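# Unplug the clipped cord from the power strip

## Task

Pull out the plug whose cord is held in the wire clip on the power strip, finish with neither gripper holding any other loose object, and leave the plug away from the wire clip.

## Robot and tools

Robot: two arms, left_arm and right_arm, each with a two-finger gripper. In the scene frame the origin sits at table-top height midway between the nominal bases, +z points up, +x reaches out over the table, and left_arm is on the +y side (these names do not follow image sides). Calibrated bases: left_arm at (-0.043, +0.272, +0.030) m, right_arm at (+0.006, -0.304, +0.033) m, each turned only slightly about z. A camera stand is fixed behind the arms. Loose objects may occasionally get nudged by an outside push.

Frames: each arm's hand positions, quaternions (end_effector_position, end_effector_quat_wxyz), Hand target and wrist-camera poses are given in that arm's own base frame. The fixed camera and the table use the scene frame. The fingers point along the gripper's +z and open and close along its y. end_effector_position is the point between the pads, roughly 1 cm behind the tips. Printed poses can be off by a few cm, more at long reach.

Row layout (used by execute_actions and move): 14 numbers, each in [-1, 1]. The first 7 are for left_arm: dx, dy, dz, rx, ry, rz, opening. The last 7 are the same for right_arm. Both arms must always be filled in. dx..rz are offsets, not poses. They count from that arm's Hand target as it stood when the action or move began, along that arm's base axes, and the rotation turns about the Hand target position. A value of 1.0 equals 0.6 m or 180 degrees. rx, ry, rz form one rotation vector. If the length of dx, dy, dz is over 1.0 it may be shortened along its line. opening is absolute, not an offset: +1 is fully open (0.094 m), -1 is closed. Sending 0 is itself a command, so to keep a gripper as it is, resend its current opening.

execute_actions(actions, cameras): actions is a list of actions. Each action is up to 15 rows, one per 1/30 s step, and the last row is held for the rest of the 15 steps. Every row counts from the action's start pose, not from the row before. Repeating an offset in a later action moves the arm further. Sending six zeros re-requests the current Hand target. Images are returned only when actions is empty or cameras asks for them.

move(target, speed, blend, opening_speed, grip_force, blocking, cameras): drives straight-line paths toward target. target is either one 14-number row or a list of up to 15 rows. Every row is an offset from the same starting Hand targets, never from the previous row. speed is in m/s, 0.002 to 2.9, default 0.25; turning speed is capped at twice that number in rad/s. speed can be one value or one per target. blend (m) rounds corners in a list; 0 means stop at each target. opening_speed is the rate of opening change on the -1..+1 scale per second, at least 0.2. grip_force is newtons per pad, 10 to 50, and stays set until changed. Lower forces close slowly. blocking=false returns after about 0.5 s while the motion keeps going. Paths do not avoid obstacles or the other arm, and faster moves lag and hit harder. Keep paths away from an arm's own base. The move: line reports the ending (done, off_target, moving, held, fault) and any limits (paced = pose clipped, held = steps withheld).

wait(seconds 0..10): lets time pass with commands held. stop: brakes a running move. zoom_image(camera, region [x0,y0,x1,y1] pixels, at most 504x504): enlarges part of the newest image from cam_high, cam_left_wrist or cam_right_wrist. Each image is 896x504. read_manual gives licence texts only. finished_scene(scene): ends the scene permanently. The goal must then hold without the robot. Make no other call after it in the same reply.

Results: Hand target is the last commanded pose after clipping. Each command's orientation is clipped to within 40 degrees of the measured orientation. The gripper can come to rest several cm short because of friction or weight; resend the missing offset. grip_measured uses the command scale and can read about 2.5 mm wide when empty. grip_effort_nm is the gripper motor's effort; negative means closing. Joint torques include the arm's own weight. Motor temperatures are reported: MOTOR HOT appears at 75 °C, and at 90 °C a fault folds the arm away for good. Avoid long stretched-out holds and avoid pushing toward poses the arm cannot reach.

Cautions: do not let arms, grippers or wrist cameras touch each other, and never close one gripper on the other arm's fingers. Do not slam into fixed or heavy objects. Do not drop parts or let go of parts that are still moving, and keep everything on the table. Avoid loading the camera cables. To stop pushing against something, command a target back past the gripper. Close slowly on fragile parts and open well above grip_measured to release. For this task, pull the plug out along the socket's axis, take the cord out of the clip, put the plug down on the table clear of the clip, and let go.

Each tool is called after "Call:" by a JSON object that holds its "fn" and its "kwargs".

## Session

Call:
{"fn": "execute_actions", "kwargs": {"actions": []}}

Scene clock: 0.00 s.
left_arm: end_effector_position=(+0.2749, -0.1294, +0.2035) grip_measured=+1.000 grip_effort_nm=n/a end_effector_quat_wxyz=(+0.445, -0.076, +0.873, -0.183) | right_arm: end_effector_position=(+0.2823, +0.2511, +0.1829) grip_measured=+1.000 grip_effort_nm=n/a end_effector_quat_wxyz=(+0.411, +0.095, +0.896, +0.137)
Joint positions: left_arm=[-0.582 0.845 0.697 -0.436 -0.235 -0.629 0.094] | right_arm=[0.987 1.367 1.011 -0.483 0.575 0.972 0.094]
Joint velocities: within noise
Joint torques (N m): no reading
Motor temperatures (°C): left_arm=[27 31 37 32 26 29 27] | right_arm=[28 30 36 31 27 28 25]
Heat: left arm: 37 °C; right arm: 36 °C.
Hand target: left_arm +0.2773, -0.1297, +0.2149; +0.458, -0.078, +0.865, -0.189 | right_arm +0.2848, +0.2514, +0.1938; +0.421, +0.100, +0.890, +0.144
Tool commands: left_gripper/opening=+1.0 right_gripper/opening=+1.0

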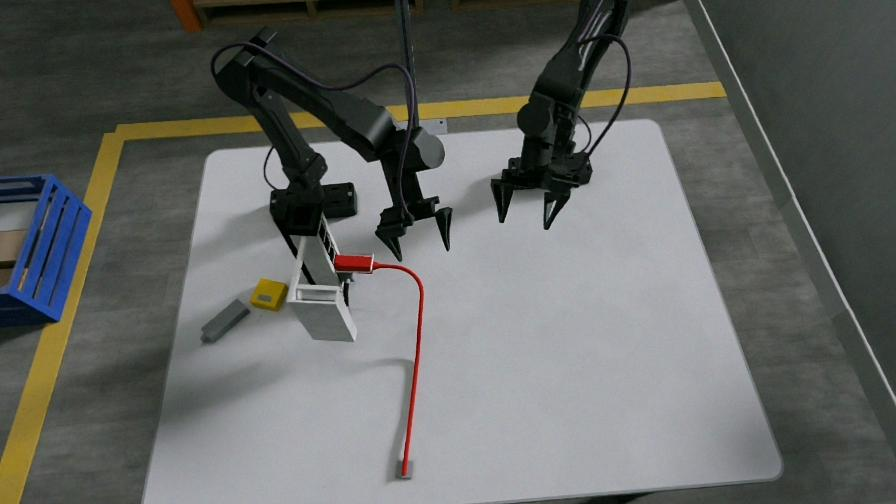

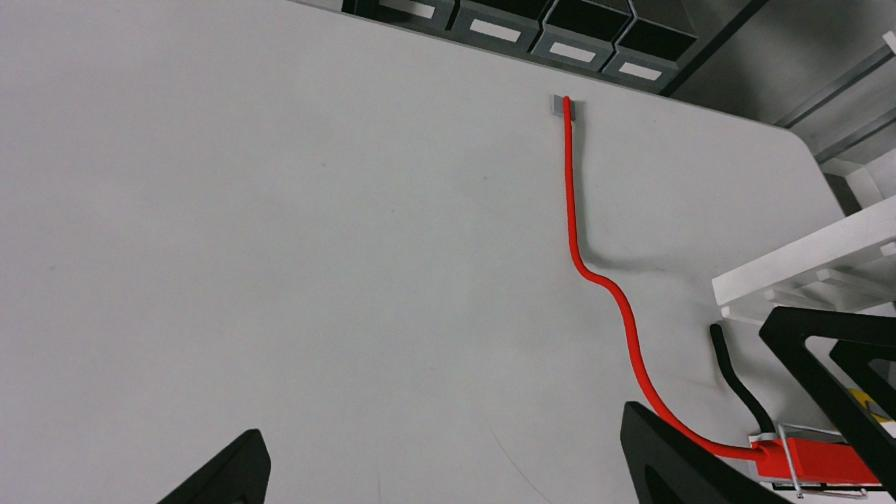

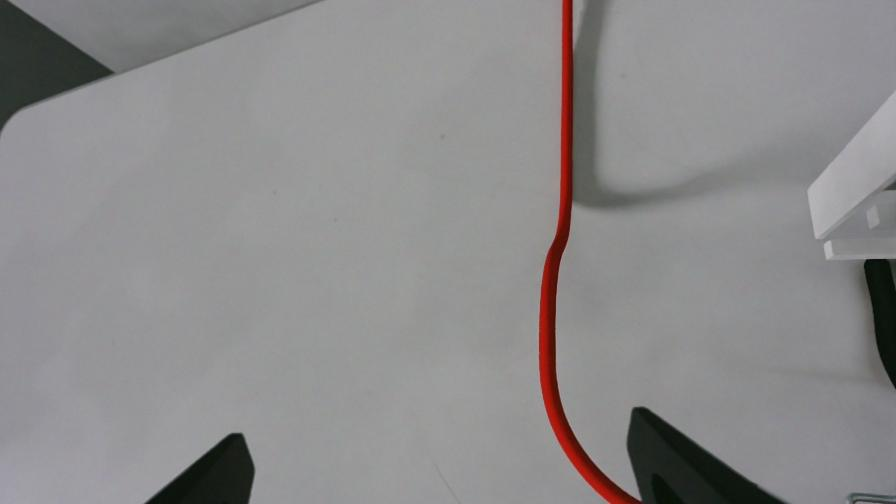

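Call:
{"fn": "zoom_image", "kwargs": {"camera": "cam_high", "region": [190, 170, 450, 350]}}

Call:
{"fn": "zoom_image", "kwargs": {"camera": "cam_left_wrist", "region": [640, 180, 896, 504]}}

Scaled by 1.938 from the camera's 896x504 image, which has a finer 1280x720 frame.

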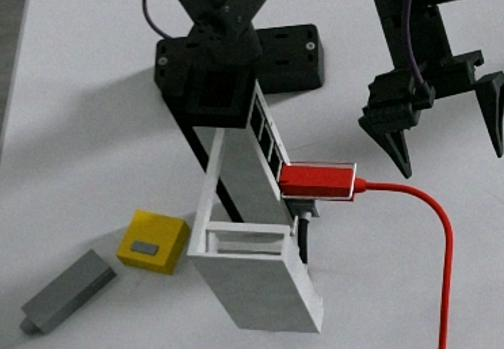

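Scaled by 1.556 from the camera's 896x504 image, which has a finer 1280x720 frame.

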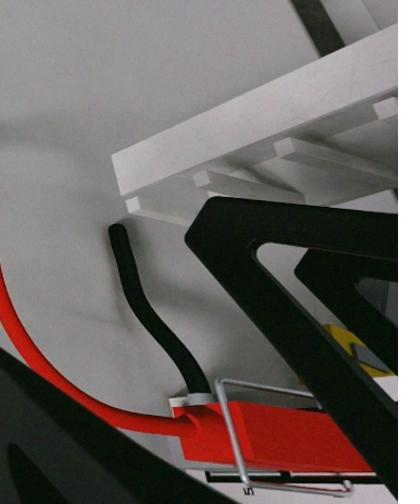

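Call:
{"fn": "move", "kwargs": {"target": [-0.12,-0.1,0.15,0,0,0,1,-0.1,-0.12,0.25,0,0,0,1], "cameras": ["all"]}}

Scene clock: 9.07 s.
left_arm: end_effector_position=(+0.2027, -0.1912, +0.2909) grip_measured=+1.000 grip_effort_nm=-0.01 end_effector_quat_wxyz=(+0.445, -0.067, +0.874, -0.182) | right_arm: end_effector_position=(+0.2233, +0.1809, +0.3325) grip_measured=+1.000 grip_effort_nm=0.00 end_effector_quat_wxyz=(+0.410, +0.091, +0.897, +0.139)
Joint positions: left_arm=[-1.196 0.986 1.149 -0.951 -0.71 -1.046 0.094] | right_arm=[1.042 1.164 1.502 -1.201 0.604 1.015 0.094]
Joint torques (N m): left_arm=[-0.47 -1.05 8.1 1.22 -0.59 -0.1] | right_arm=[0.51 -2.37 10 1.25 0.43 0.16]
Heat: left arm: 38 °C; right arm: 37 °C.
Hand target: left_arm +0.2053, -0.1897, +0.3049; +0.459, -0.078, +0.865, -0.189 | right_arm +0.2247, +0.1794, +0.3439; +0.421, +0.099, +0.890, +0.145
Off the commanded pose: left_arm 0.014 m, 2 deg | right_arm 0.011 m, 2 deg.
move: off_target (left_arm, right_arm)
camera_calibration:
cam_left_wrist: T_world_to_cam=[[-0.0945059, -0.932808, 0.347761, -0.263106], [-0.881049, -0.0842658, -0.465459, 0.350423], [0.463488, -0.350383, -0.813886, 0.189359], [0, 0, 0, 1]] pos_world=[0.196109, -0.149551, 0.408722]
cam_right_wrist: T_world_to_cam=[[-0.108295, -0.942023, -0.317591, 0.297818], [-0.920132, 0.215922, -0.326703, 0.32318], [0.376336, 0.256845, -0.890169, 0.273774], [0, 0, 0, 1]] pos_world=[0.22659, 0.140452, 0.443873]

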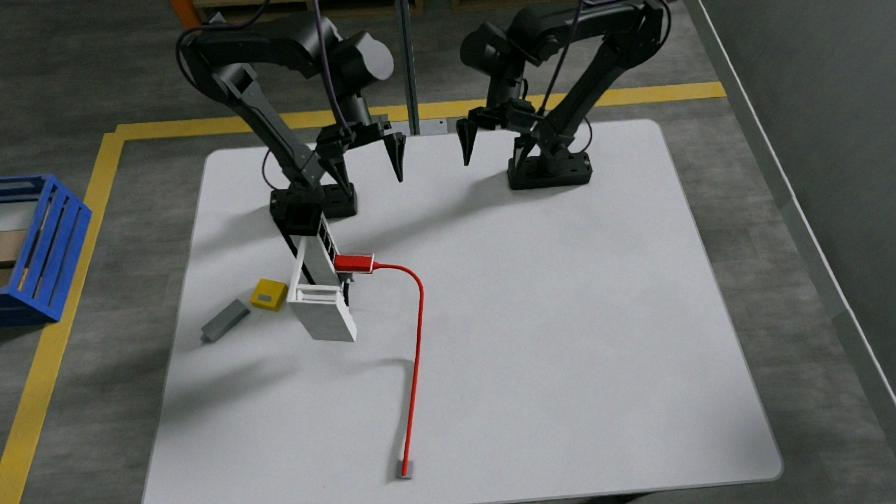

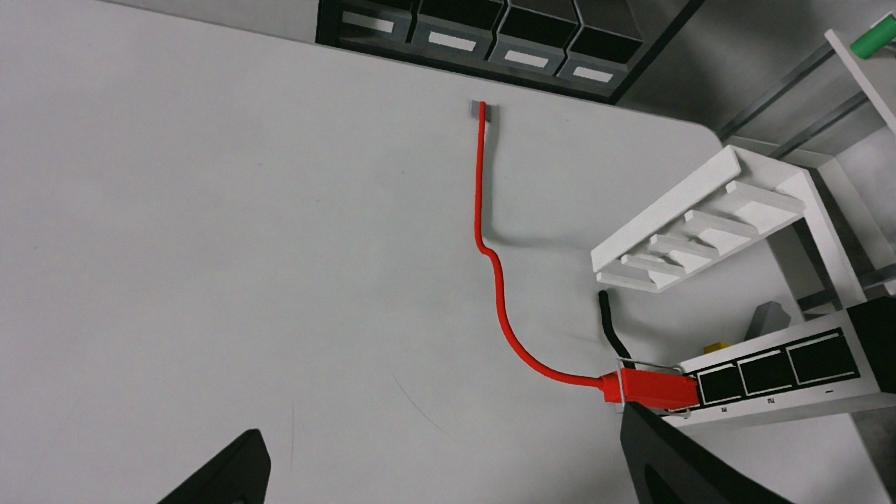

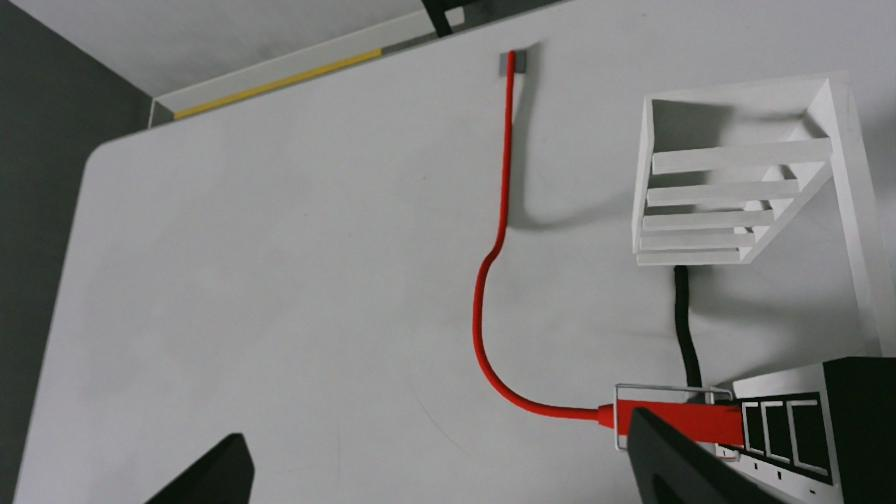

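Call:
{"fn": "zoom_image", "kwargs": {"camera": "cam_right_wrist", "region": [560, 330, 896, 504]}}

Call:
{"fn": "zoom_image", "kwargs": {"camera": "cam_left_wrist", "region": [560, 260, 896, 450]}}

Call:
{"fn": "zoom_image", "kwargs": {"camera": "cam_high", "region": [260, 180, 440, 350]}}

Scaled by 1.500 from the camera's 896x504 image, which has a finer 1280x720 frame.

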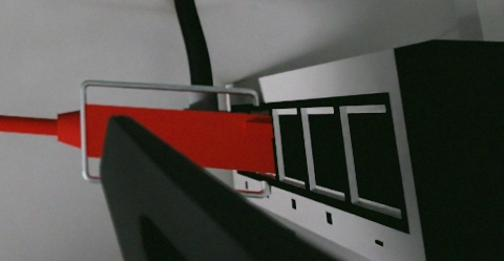

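Scaled by 1.500 from the camera's 896x504 image, which has a finer 1280x720 frame.

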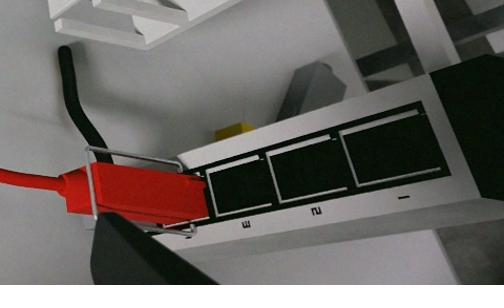

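Scaled by 2.800 from the camera's 896x504 image, which has a finer 1280x720 frame.

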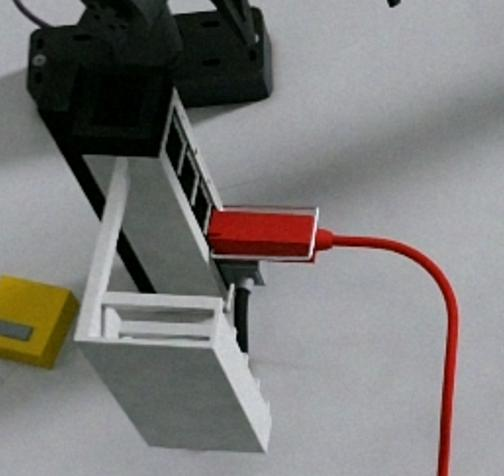

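Call:
{"fn": "move", "kwargs": {"target": [0.09,-0.05,-0.19,0.0722,-0.13,-0.414,1,-0.08,0.0,0.15,0,0,0,1], "cameras": ["all"]}}

Scene clock: 25.03 s.
left_arm: end_effector_position=(+0.2552, -0.2173, +0.1781) grip_measured=+1.000 grip_effort_nm=-0.02 end_effector_quat_wxyz=(+0.397, +0.536, +0.662, -0.342) | right_arm: end_effector_position=(+0.1776, +0.1881, +0.4216) grip_measured=+1.000 grip_effort_nm=-0.01 end_effector_quat_wxyz=(+0.432, +0.068, +0.878, +0.194)
Joint positions: left_arm=[-0.258 1.277 0.804 -0.399 0.943 0.736 0.094] | right_arm=[1.308 1.284 1.975 -1.549 0.756 1.169 0.094]
Joint torques (N m): left_arm=[0.38 -3.59 8.18 1.11 0.64 0.13] | right_arm=[0.66 -3.51 7.71 1.17 0.5 0]
Heat: left arm: 40 °C; right arm: 38 °C.
Hand target: left_arm +0.2593, -0.2196, +0.1909; +0.411, +0.542, +0.647, -0.345 | right_arm +0.1767, +0.1795, +0.4339; +0.421, +0.099, +0.890, +0.145
Off the commanded pose: left_arm 0.014 m, 2 deg | right_arm 0.015 m, 7 deg.
joint sent to its limit (right arm) — joint 4 (wrist pitch), lower limit. The joint targets are off in orientation, not in position.
move: off_target (left_arm, right_arm)
camera_calibration:
cam_left_wrist: T_world_to_cam=[[-0.988888, -0.148089, -0.013049, 0.21974], [-0.109704, 0.786159, -0.608209, 0.359666], [0.100328, -0.600019, -0.79367, 0.0989618], [0, 0, 0, 1]] pos_world=[0.246826, -0.190835, 0.300162]
cam_right_wrist: T_world_to_cam=[[-0.0107463, -0.917861, -0.396757, 0.339381], [-0.909433, 0.173927, -0.377732, 0.336199], [0.415712, 0.356764, -0.836602, 0.32008], [0, 0, 0, 1]] pos_world=[0.176337, 0.138837, 0.529425]

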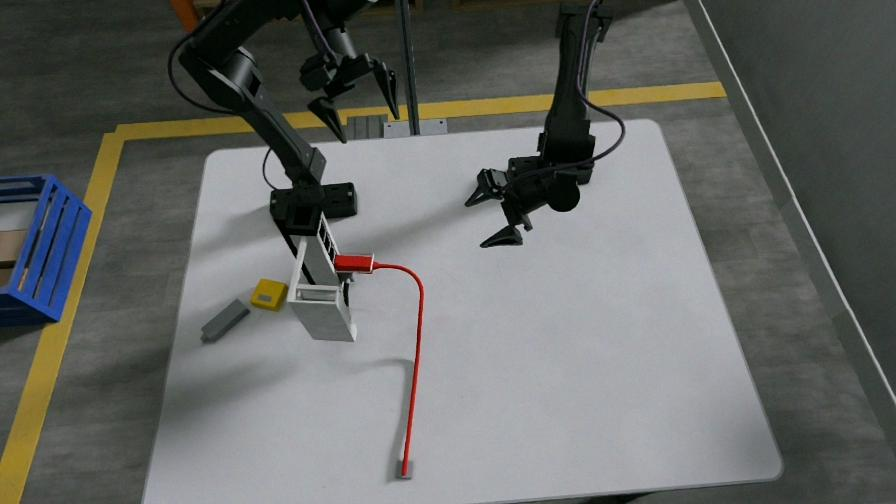

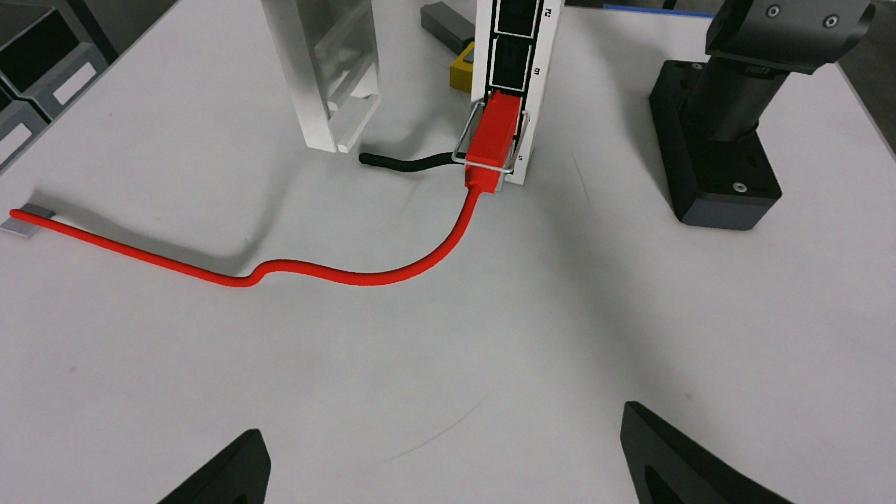

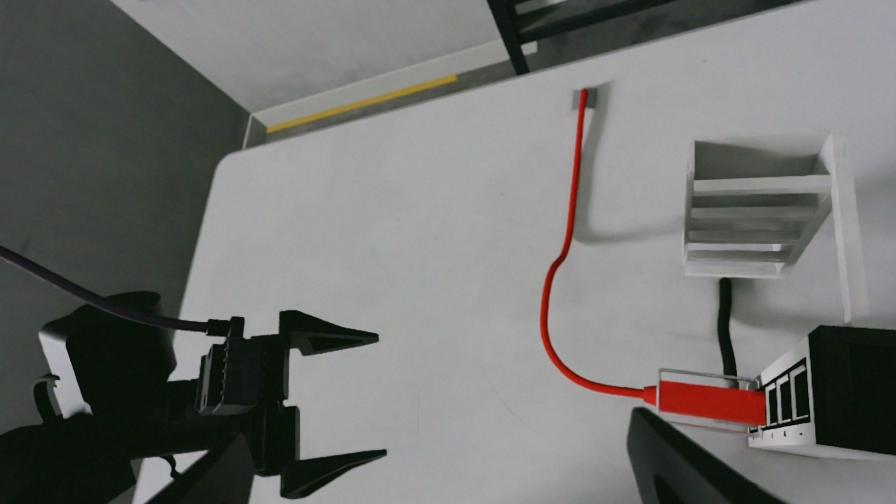

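Call:
{"fn": "zoom_image", "kwargs": {"camera": "cam_left_wrist", "region": [420, 60, 580, 220]}}

Call:
{"fn": "zoom_image", "kwargs": {"camera": "cam_right_wrist", "region": [610, 300, 896, 480]}}

Scaled by 3.150 from the camera's 896x504 image, which has a finer 1280x720 frame.

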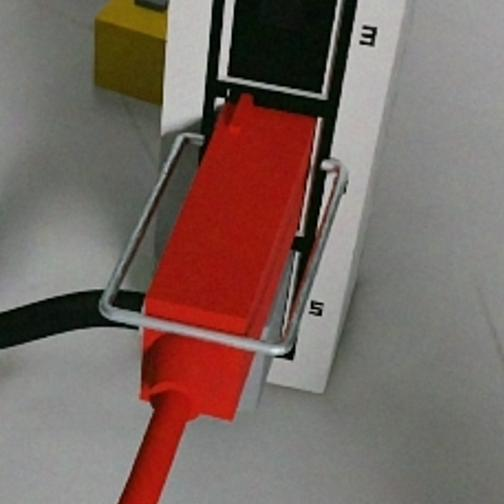

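Scaled by 1.762 from the camera's 896x504 image, which has a finer 1280x720 frame.

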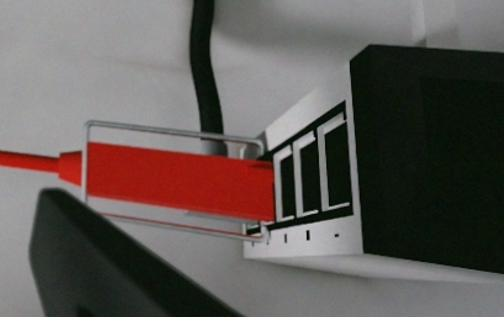

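Call:
{"fn": "move", "kwargs": {"target": [-0.02,-0.25,-0.16,-0.0837,-0.0077,-0.0555,-1,0,0,0,0,0,0,1], "cameras": ["all"]}}

Call:
{"fn": "zoom_image", "kwargs": {"camera": "cam_left_wrist", "region": [350, 60, 650, 500]}}

Call:
{"fn": "zoom_image", "kwargs": {"camera": "cam_right_wrist", "region": [560, 300, 896, 490]}}

Scene clock: 40.00 s.
left_arm: end_effector_position=(+0.2492, -0.3689, +0.0963) grip_measured=-0.989 grip_effort_nm=-0.59 end_effector_quat_wxyz=(+0.451, +0.541, +0.545, -0.455) | right_arm: end_effector_position=(+0.1776, +0.1881, +0.4216) grip_measured=+1.000 grip_effort_nm=-0.01 end_effector_quat_wxyz=(+0.433, +0.068, +0.878, +0.194)
Joint positions: left_arm=[-0.658 1.944 0.677 0.979 0.891 0.219 0.001] | right_arm=[1.308 1.284 1.975 -1.549 0.756 1.169 0.094]
Joint torques (N m): left_arm=[-0.44 -7.19 3.29 1.64 0.1 -0.01] | right_arm=[0.21 -3.56 7.87 1.13 0.51 -0.01]
Heat: left arm: 39 °C; right arm: 37 °C.
Hand target: left_arm +0.2473, -0.3696, +0.0949; +0.455, +0.542, +0.541, -0.454 | right_arm +0.1768, +0.1795, +0.4339; +0.421, +0.099, +0.890, +0.145
Off the commanded pose: left_arm 0.002 m, 1 deg | right_arm 0.015 m, 7 deg.
joint sent to its limit (right arm) — joint 4 (wrist pitch), lower limit. The joint targets are off in orientation, not in position.
move: off_target (right_arm)
camera_calibration:
cam_left_wrist: T_world_to_cam=[[-0.998641, 0.0290568, -0.0432693, 0.260928], [0.0520813, 0.588464, -0.806844, 0.334287], [0.00201816, -0.808001, -0.589178, -0.128291], [0, 0, 0, 1]] pos_world=[0.243422, -0.307957, 0.205422]
cam_right_wrist: T_world_to_cam=[[-0.0108631, -0.9179, -0.396663, 0.339358], [-0.909289, 0.174108, -0.377994, 0.336288], [0.416023, 0.356576, -0.836528, 0.320011], [0, 0, 0, 1]] pos_world=[0.176337, 0.138838, 0.529424]

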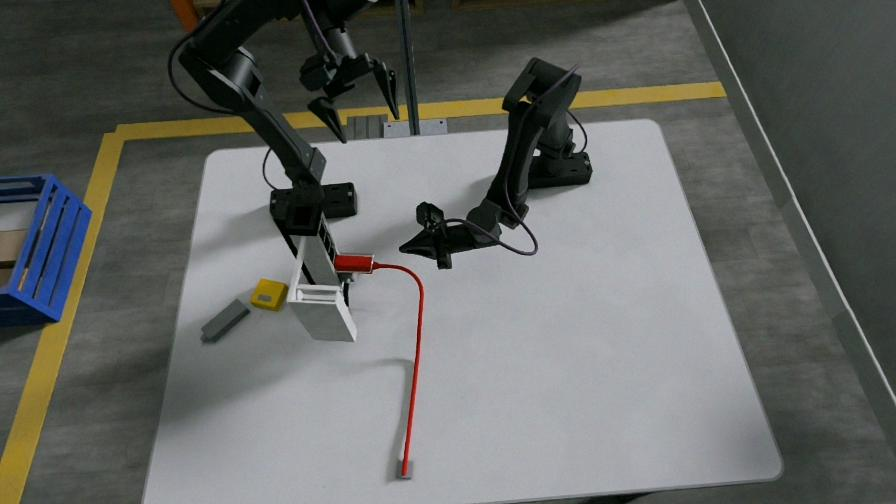

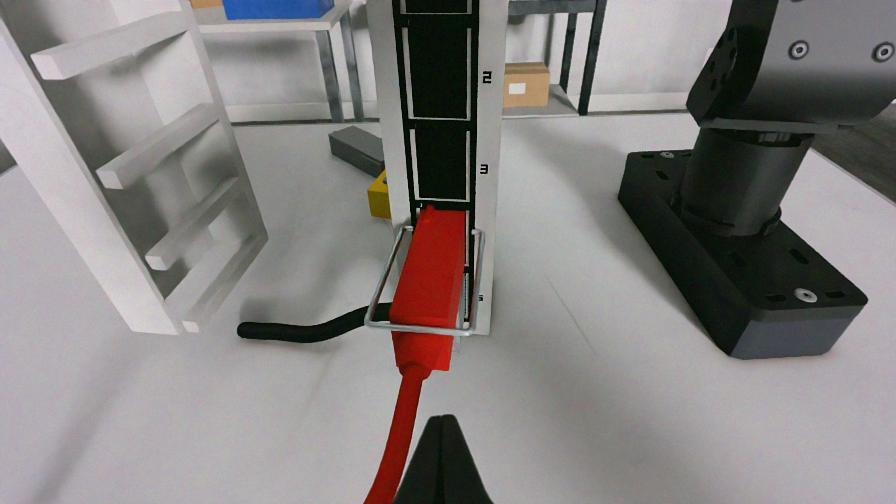

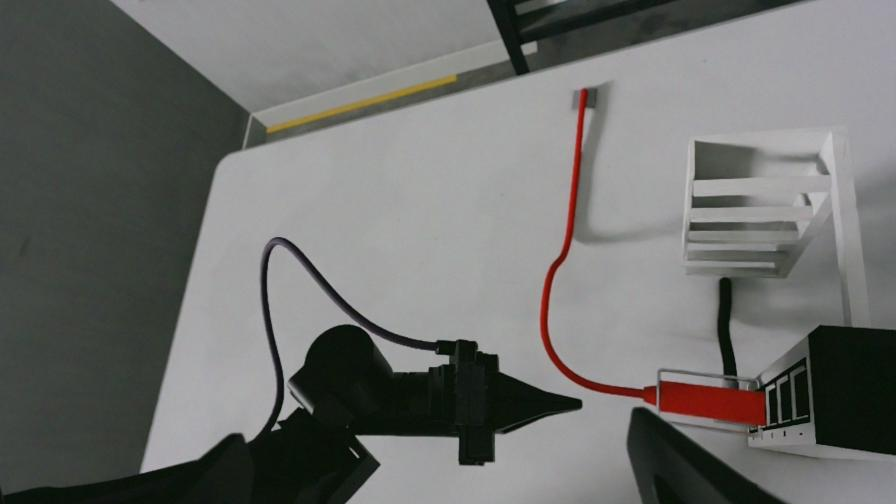

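Scaled by 1.145 from the camera's 896x504 image, which has a finer 1280x720 frame.

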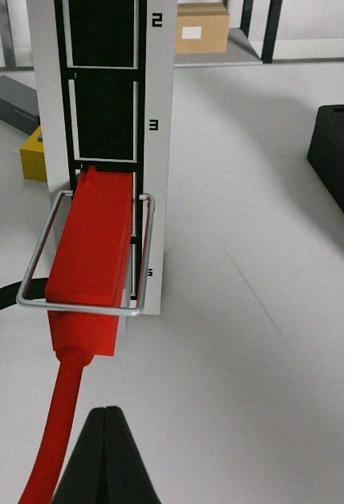

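Scaled by 1.500 from the camera's 896x504 image, which has a finer 1280x720 frame.

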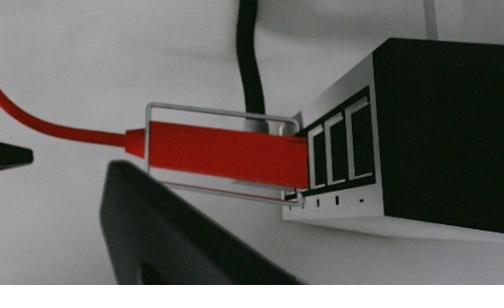

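Call:
{"fn": "move", "kwargs": {"target": [-0.027,-0.052,-0.065,0,0,0,-1,0,0,0,0,0,0,1], "cameras": ["cam_left_wrist","cam_right_wrist"], "speed": 0.15}}

Call:
{"fn": "zoom_image", "kwargs": {"camera": "cam_left_wrist", "region": [330, 200, 580, 500]}}

Call:
{"fn": "zoom_image", "kwargs": {"camera": "cam_right_wrist", "region": [560, 300, 896, 490]}}

Scene clock: 45.80 s.
left_arm: end_effector_position=(+0.2260, -0.3958, +0.0491) grip_measured=-0.989 grip_effort_nm=-0.59 end_effector_quat_wxyz=(+0.440, +0.542, +0.553, -0.456) | right_arm: end_effector_position=(+0.1776, +0.1881, +0.4216) grip_measured=+1.000 grip_effort_nm=0.00 end_effector_quat_wxyz=(+0.433, +0.068, +0.878, +0.194)
Joint positions: left_arm=[-0.77 2.137 0.677 1.175 0.788 0.177 0.001] | right_arm=[1.308 1.284 1.975 -1.549 0.756 1.169 0.094]
Joint torques (N m): left_arm=[-0.16 -8.05 4.7 1.73 0.09 -0.02] | right_arm=[0.4 -3.44 7.86 1.14 0.51 0]
Heat: left arm: 39 °C; right arm: 37 °C.
Hand target: left_arm +0.2311, -0.4009, +0.0559; +0.455, +0.542, +0.541, -0.454 | right_arm +0.1768, +0.1795, +0.4339; +0.421, +0.099, +0.890, +0.145
Off the commanded pose: left_arm 0.010 m, 2 deg | right_arm 0.015 m, 7 deg.
joint sent to its limit (right arm) — joint 4 (wrist pitch), lower limit. The joint targets are off in orientation, not in position.
move: off_target (right_arm)
camera_calibration:
cam_left_wrist: T_world_to_cam=[[-0.999153, 0.0343237, -0.0227113, 0.237819], [0.038848, 0.604264, -0.795836, 0.32202], [-0.0135924, -0.796044, -0.605086, -0.168803], [0, 0, 0, 1]] pos_world=[0.222814, -0.337122, 0.159537]
cam_right_wrist: T_world_to_cam=[[-0.0108631, -0.9179, -0.396663, 0.339358], [-0.909289, 0.174108, -0.377994, 0.336288], [0.416023, 0.356576, -0.836528, 0.320011], [0, 0, 0, 1]] pos_world=[0.176337, 0.138838, 0.529424]
Images, in order (width x height): cam_left_wrist 896x504, cam_right_wrist 896x504.

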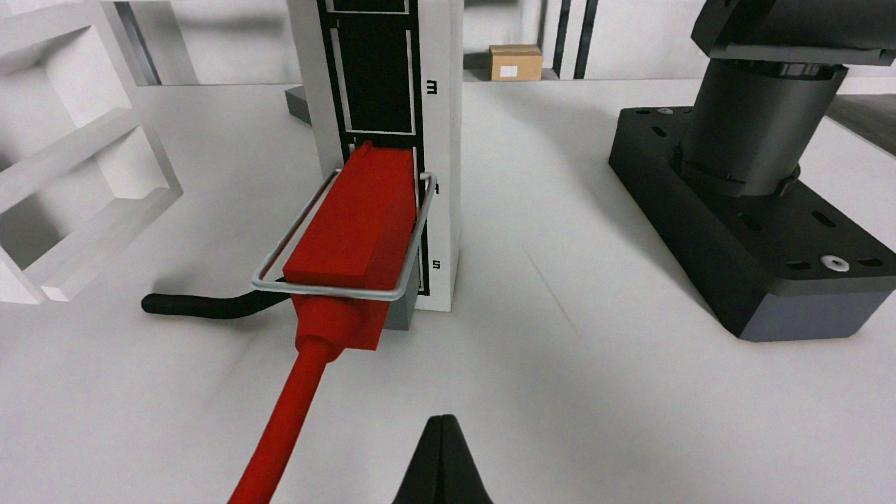

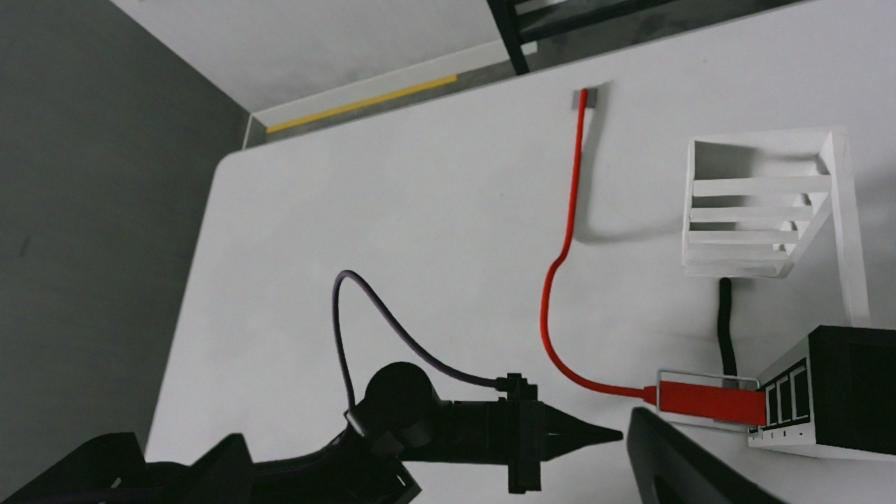

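Scaled by 1.680 from the camera's 896x504 image, which has a finer 1280x720 frame.

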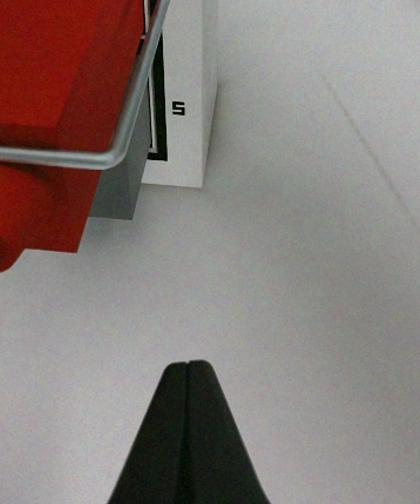

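Scaled by 1.500 from the camera's 896x504 image, which has a finer 1280x720 frame.

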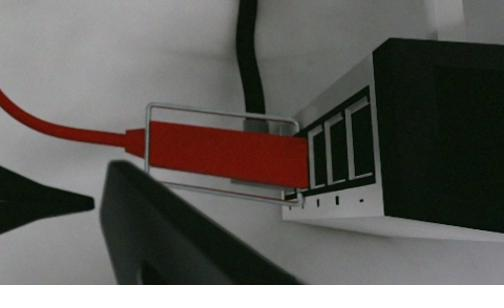

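Call:
{"fn": "move", "kwargs": {"target": [0.008,-0.073,-0.005,0,0,0,-1,0,0,0.05,0,0,0,1], "cameras": ["cam_left_wrist","cam_right_wrist","cam_high"], "speed": 0.1}}

Call:
{"fn": "zoom_image", "kwargs": {"camera": "cam_left_wrist", "region": [330, 200, 580, 500]}}

Scene clock: 50.03 s.
left_arm: end_effector_position=(+0.2324, -0.4388, +0.0493) grip_measured=-0.989 grip_effort_nm=-0.59 end_effector_quat_wxyz=(+0.446, +0.542, +0.548, -0.456) | right_arm: end_effector_position=(+0.1760, +0.1815, +0.4576) grip_measured=+1.000 grip_effort_nm=-0.01 end_effector_quat_wxyz=(+0.452, +0.063, +0.859, +0.232)
Joint positions: left_arm=[-0.845 2.212 0.829 1.132 0.716 0.151 0.001] | right_arm=[1.313 1.293 2.109 -1.551 0.765 1.106 0.094]
Joint torques (N m): left_arm=[-0.44 -8.76 5.31 1.61 0 0] | right_arm=[0.57 -1.13 6.8 1.29 0.49 -0.1]
Heat: left arm: 39 °C; right arm: 37 °C.
Hand target: left_arm +0.2360, -0.4447, +0.0529; +0.455, +0.542, +0.541, -0.454 | right_arm +0.1768, +0.1794, +0.4639; +0.421, +0.099, +0.890, +0.145
Off the commanded pose: left_arm 0.008 m, 1 deg | right_arm 0.007 m, 12 deg.
joint sent to its limit (right arm) — joint 4 (wrist pitch), lower limit. The joint targets are off in orientation, not in position.
move: off_target (right_arm)
camera_calibration:
cam_left_wrist: T_world_to_cam=[[-0.9988, 0.0346131, -0.034636, 0.246322], [0.0484446, 0.595501, -0.801892, 0.34206], [-0.00713016, -0.802608, -0.596464, -0.207647], [0, 0, 0, 1]] pos_world=[0.227975, -0.378882, 0.158973]
cam_right_wrist: T_world_to_cam=[[0.0415001, -0.88855, -0.4569, 0.360609], [-0.891848, 0.173212, -0.417857, 0.364903], [0.450427, 0.424826, -0.785263, 0.31126], [0, 0, 0, 1]] pos_world=[0.170273, 0.124982, 0.561661]

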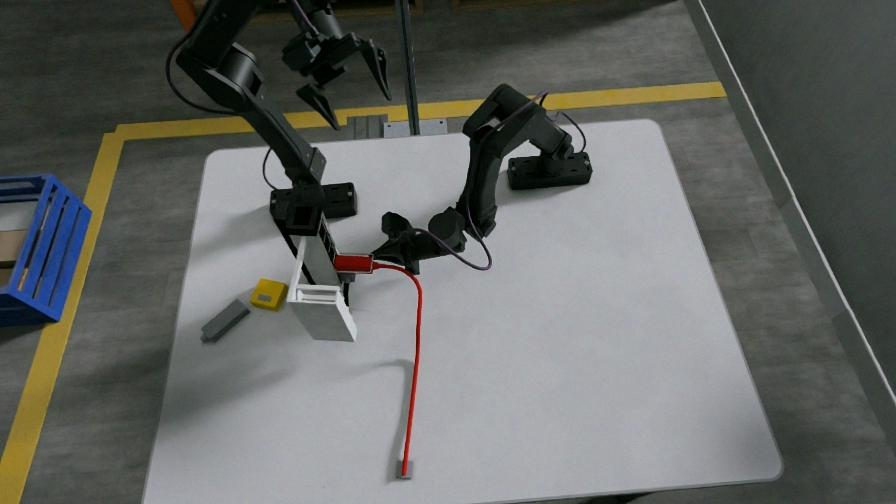

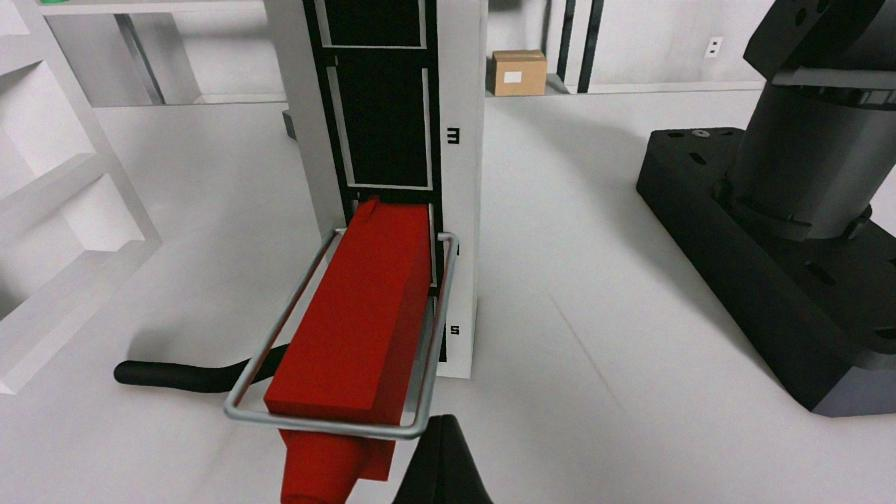

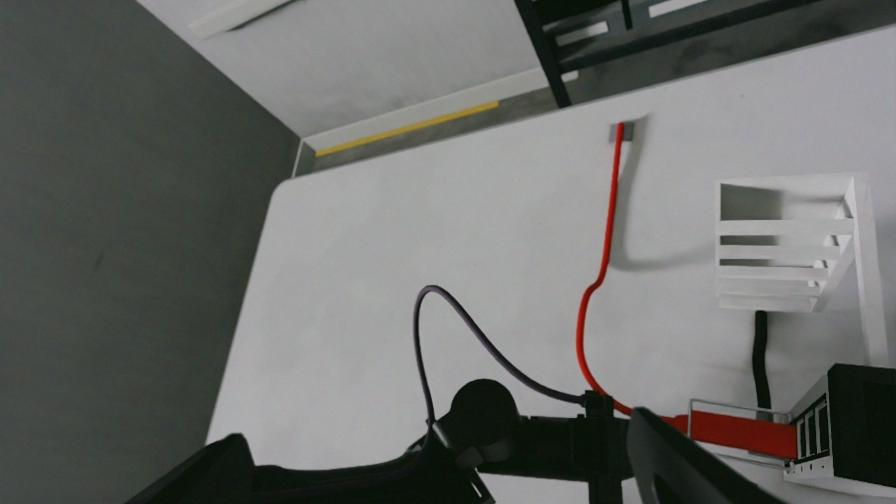

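Scaled by 1.680 from the camera's 896x504 image, which has a finer 1280x720 frame.

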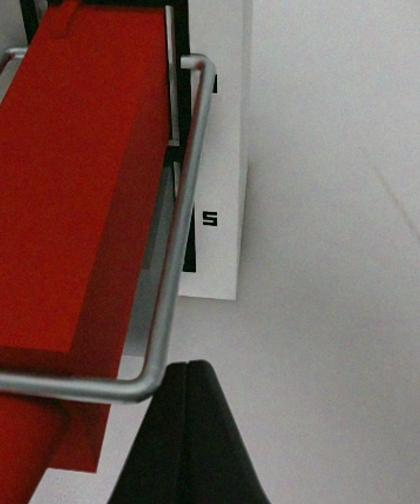

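Call:
{"fn": "move", "kwargs": {"target": [[0.001,-0.018,0,0,0,0,-1,0,0,0,0,0,0,1],[0.001,-0.018,0.05,0,0,0,-1,0,0,0,0,0,0,1]], "cameras": ["cam_left_wrist","cam_right_wrist"], "speed": 0.08}}

Call:
{"fn": "zoom_image", "kwargs": {"camera": "cam_left_wrist", "region": [330, 200, 580, 500]}}

Scene clock: 55.60 s.
left_arm: end_effector_position=(+0.2321, -0.4461, +0.0482) grip_measured=-0.989 grip_effort_nm=-0.59 end_effector_quat_wxyz=(+0.419, +0.541, +0.573, -0.452) | right_arm: end_effector_position=(+0.1761, +0.1814, +0.4576) grip_measured=+1.000 grip_effort_nm=0.00 end_effector_quat_wxyz=(+0.452, +0.063, +0.859, +0.231)
Joint positions: left_arm=[-0.862 2.178 0.865 0.995 0.692 0.141 0.001] | right_arm=[1.313 1.293 2.109 -1.551 0.765 1.106 0.094]
Joint torques (N m): left_arm=[-0.61 -13.91 5.41 1.7 0.1 0.05] | right_arm=[0.4 -1.24 6.97 1.28 0.49 -0.09]
Motor temperatures (°C): left_arm=[27 32 39 37 27 28 27] | right_arm=[28 30 37 33 28 28 25]
Heat: left arm: 39 °C; right arm: 37 °C.
Hand target: left_arm +0.2365, -0.4555, +0.0829; +0.455, +0.542, +0.541, -0.454 | right_arm +0.1767, +0.1794, +0.4639; +0.421, +0.100, +0.890, +0.145
Off the commanded pose: left_arm 0.036 m, 5 deg | right_arm 0.007 m, 12 deg.
joint sent to its limit (right arm) — joint 4 (wrist pitch), lower limit. The joint targets are off in orientation, not in position.
move: off_target (left_arm, right_arm)
camera_calibration:
cam_left_wrist: T_world_to_cam=[[-0.999511, 0.027145, 0.0155453, 0.24055], [0.00538483, 0.638845, -0.769317, 0.373356], [-0.0308142, -0.768857, -0.638678, -0.191519], [0, 0, 0, 1]] pos_world=[0.232521, -0.392297, 0.161171]
cam_right_wrist: T_world_to_cam=[[0.041451, -0.888756, -0.456502, 0.36042], [-0.891541, 0.173354, -0.418453, 0.365168], [0.451039, 0.424335, -0.785177, 0.311167], [0, 0, 0, 1]] pos_world=[0.170274, 0.124983, 0.561659]
Images, in order (width x height): cam_left_wrist 896x504, cam_right_wrist 896x504.

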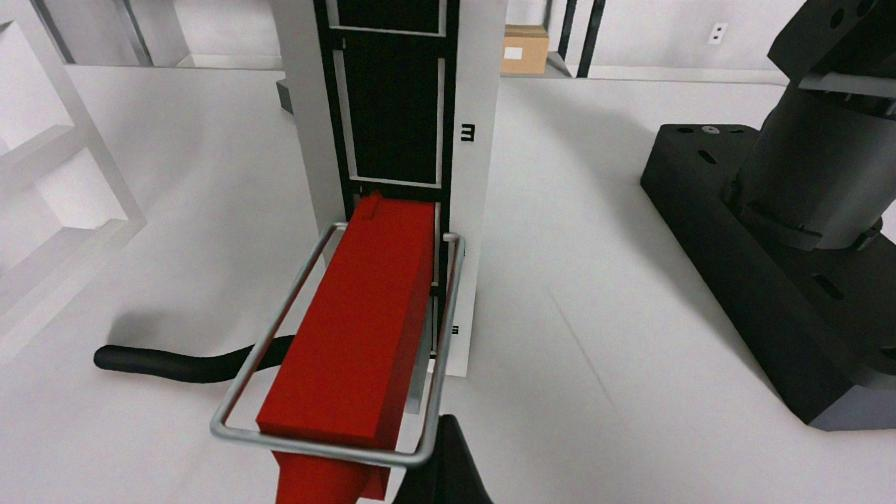

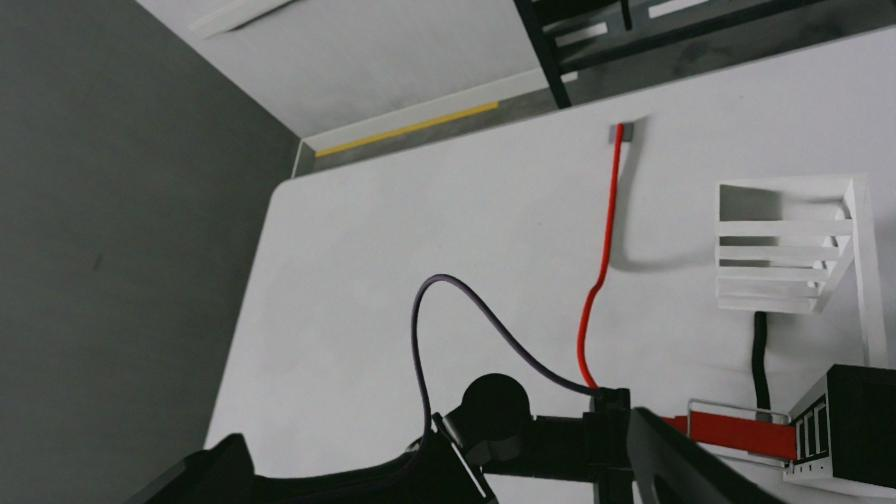

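Scaled by 1.680 from the camera's 896x504 image, which has a finer 1280x720 frame.

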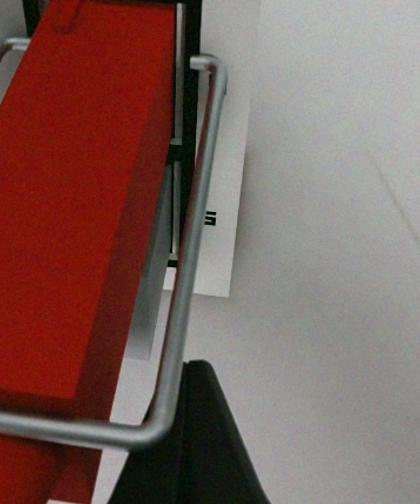

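Call:
{"fn": "move", "kwargs": {"target": [0,0,0.03,0,0,0,-1,0,0,0,0,0,0,1], "cameras": ["cam_left_wrist"], "speed": 0.06}}

Scene clock: 59.10 s.
left_arm: end_effector_position=(+0.2291, -0.4437, +0.0531) grip_measured=-0.989 grip_effort_nm=-0.59 end_effector_quat_wxyz=(+0.398, +0.541, +0.588, -0.450) | right_arm: end_effector_position=(+0.1761, +0.1814, +0.4576) grip_measured=+1.000 grip_effort_nm=0.00 end_effector_quat_wxyz=(+0.452, +0.063, +0.859, +0.231)
Joint positions: left_arm=[-0.864 2.123 0.865 0.889 0.691 0.139 0.001] | right_arm=[1.313 1.293 2.109 -1.551 0.765 1.106 0.094]
Joint torques (N m): left_arm=[-0.47 -14.6 5.78 2.06 0.12 0.07] | right_arm=[0.36 -1.25 6.98 1.28 0.51 -0.09]
Heat: left arm: 39 °C; right arm: 37 °C.
Hand target: left_arm +0.2364, -0.4555, +0.1009; +0.455, +0.542, +0.541, -0.454 | right_arm +0.1767, +0.1794, +0.4639; +0.421, +0.100, +0.890, +0.145
Off the commanded pose: left_arm 0.050 m, 8 deg | right_arm 0.007 m, 12 deg.
joint sent to its limit (right arm) — joint 4 (wrist pitch), lower limit. The joint targets are off in orientation, not in position.
move: off_target (left_arm, right_arm)
camera_calibration:
cam_left_wrist: T_world_to_cam=[[-0.998367, 0.0257755, 0.0509871, 0.234674], [-0.0207213, 0.668314, -0.743591, 0.393222], [-0.0532419, -0.743433, -0.666688, -0.168686], [0, 0, 0, 1]] pos_world=[0.233457, -0.394251, 0.16797]
Images, in order (width x height): cam_left_wrist 896x504.

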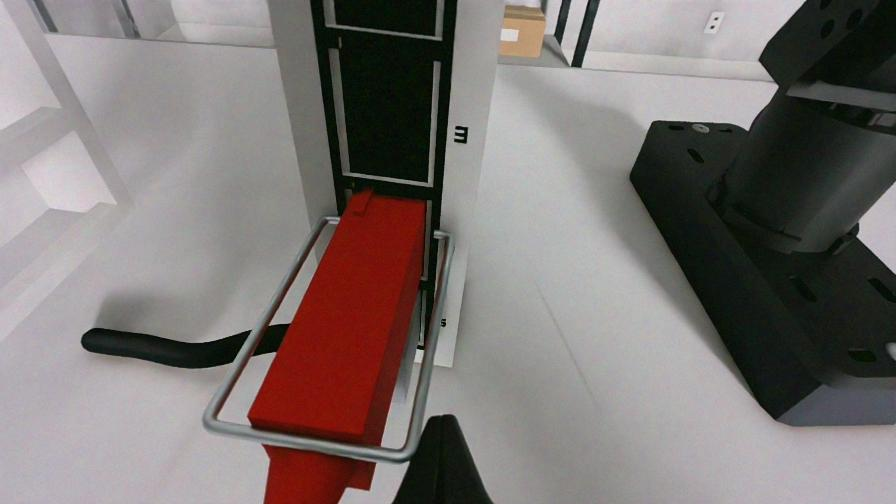

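Call:
{"fn": "move", "kwargs": {"target": [[0,0,-0.09,0,0,0,-1,0,0,0,0,0,0,1],[0,0.14,-0.08,0,0,0,-1,0,0,0,0,0,0,1],[-0.14,0.13,0,0,0,0.361,-1,0,0,0,0,0,0,1]], "cameras": ["cam_left_wrist","cam_high"], "blend": [0.005,0.02,0], "speed": 0.15}}

Scene clock: 67.47 s.
left_arm: end_effector_position=(+0.1514, -0.3746, +0.0813) grip_measured=-0.989 grip_effort_nm=-0.59 end_effector_quat_wxyz=(+0.618, +0.192, +0.752, -0.126) | right_arm: end_effector_position=(+0.1761, +0.1814, +0.4576) grip_measured=+1.000 grip_effort_nm=-0.01 end_effector_quat_wxyz=(+0.452, +0.063, +0.859, +0.231)
Joint positions: left_arm=[-1.599 1.91 0.628 0.811 -1.105 -0.377 0.001] | right_arm=[1.313 1.293 2.109 -1.551 0.765 1.106 0.094]
Joint torques (N m): left_arm=[-0.21 -10.47 5.26 1.26 -0.55 -0.09] | right_arm=[0.53 -1.35 6.74 1.28 0.48 -0.09]
Heat: left arm: 38 °C; right arm: 36 °C.
Hand target: left_arm +0.1525, -0.3775, +0.1008; +0.628, +0.166, +0.748, -0.139 | right_arm +0.1767, +0.1794, +0.4639; +0.421, +0.100, +0.890, +0.145
Off the commanded pose: left_arm 0.020 m, 4 deg | right_arm 0.007 m, 12 deg.
joint sent to its limit (right arm) — joint 4 (wrist pitch), lower limit. The joint targets are off in orientation, not in position.
move: off_target (left_arm, right_arm)
camera_calibration:
cam_left_wrist: T_world_to_cam=[[-0.470582, -0.876876, -0.0981929, -0.251909], [-0.502255, 0.357698, -0.787269, 0.326549], [0.72546, -0.321156, -0.608742, -0.0671773], [0, 0, 0, 1]] pos_world=[0.0942018, -0.359273, 0.191453]
Images, in order (width x height): cam_high 896x504, cam_left_wrist 896x504.

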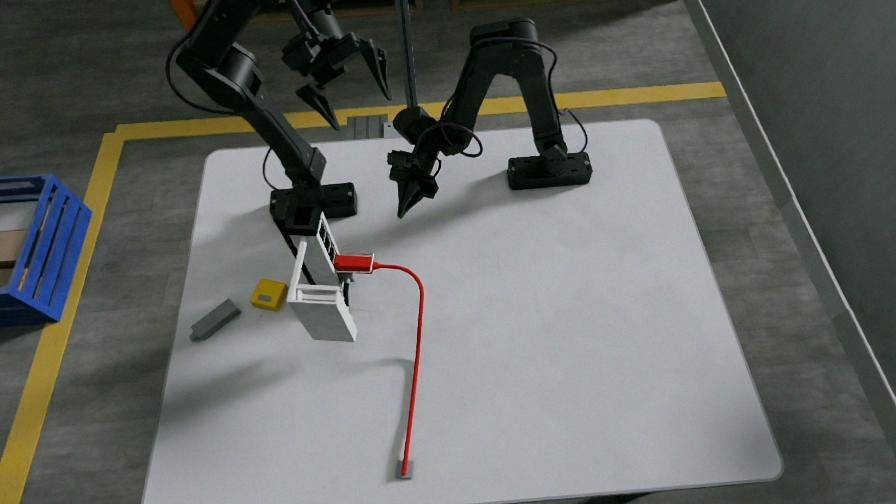

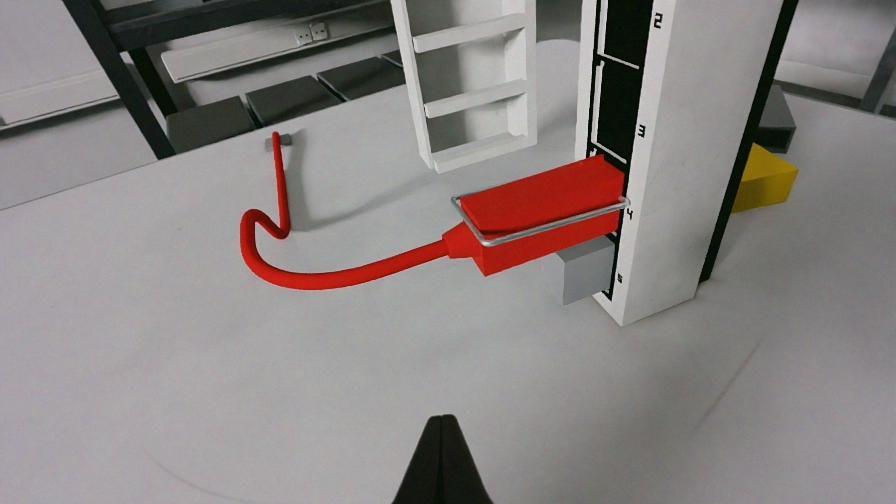

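Call:
{"fn": "zoom_image", "kwargs": {"camera": "cam_left_wrist", "region": [420, 130, 660, 320]}}

Scaled by 2.100 from the camera's 896x504 image, which has a finer 1280x720 frame.

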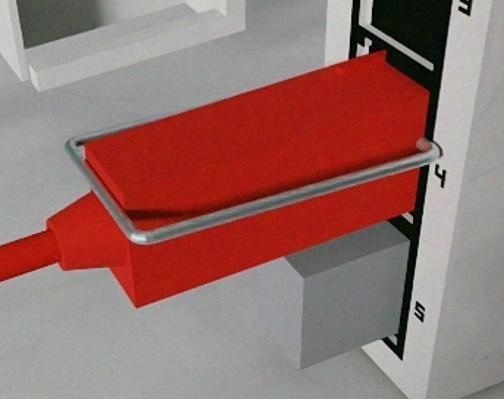

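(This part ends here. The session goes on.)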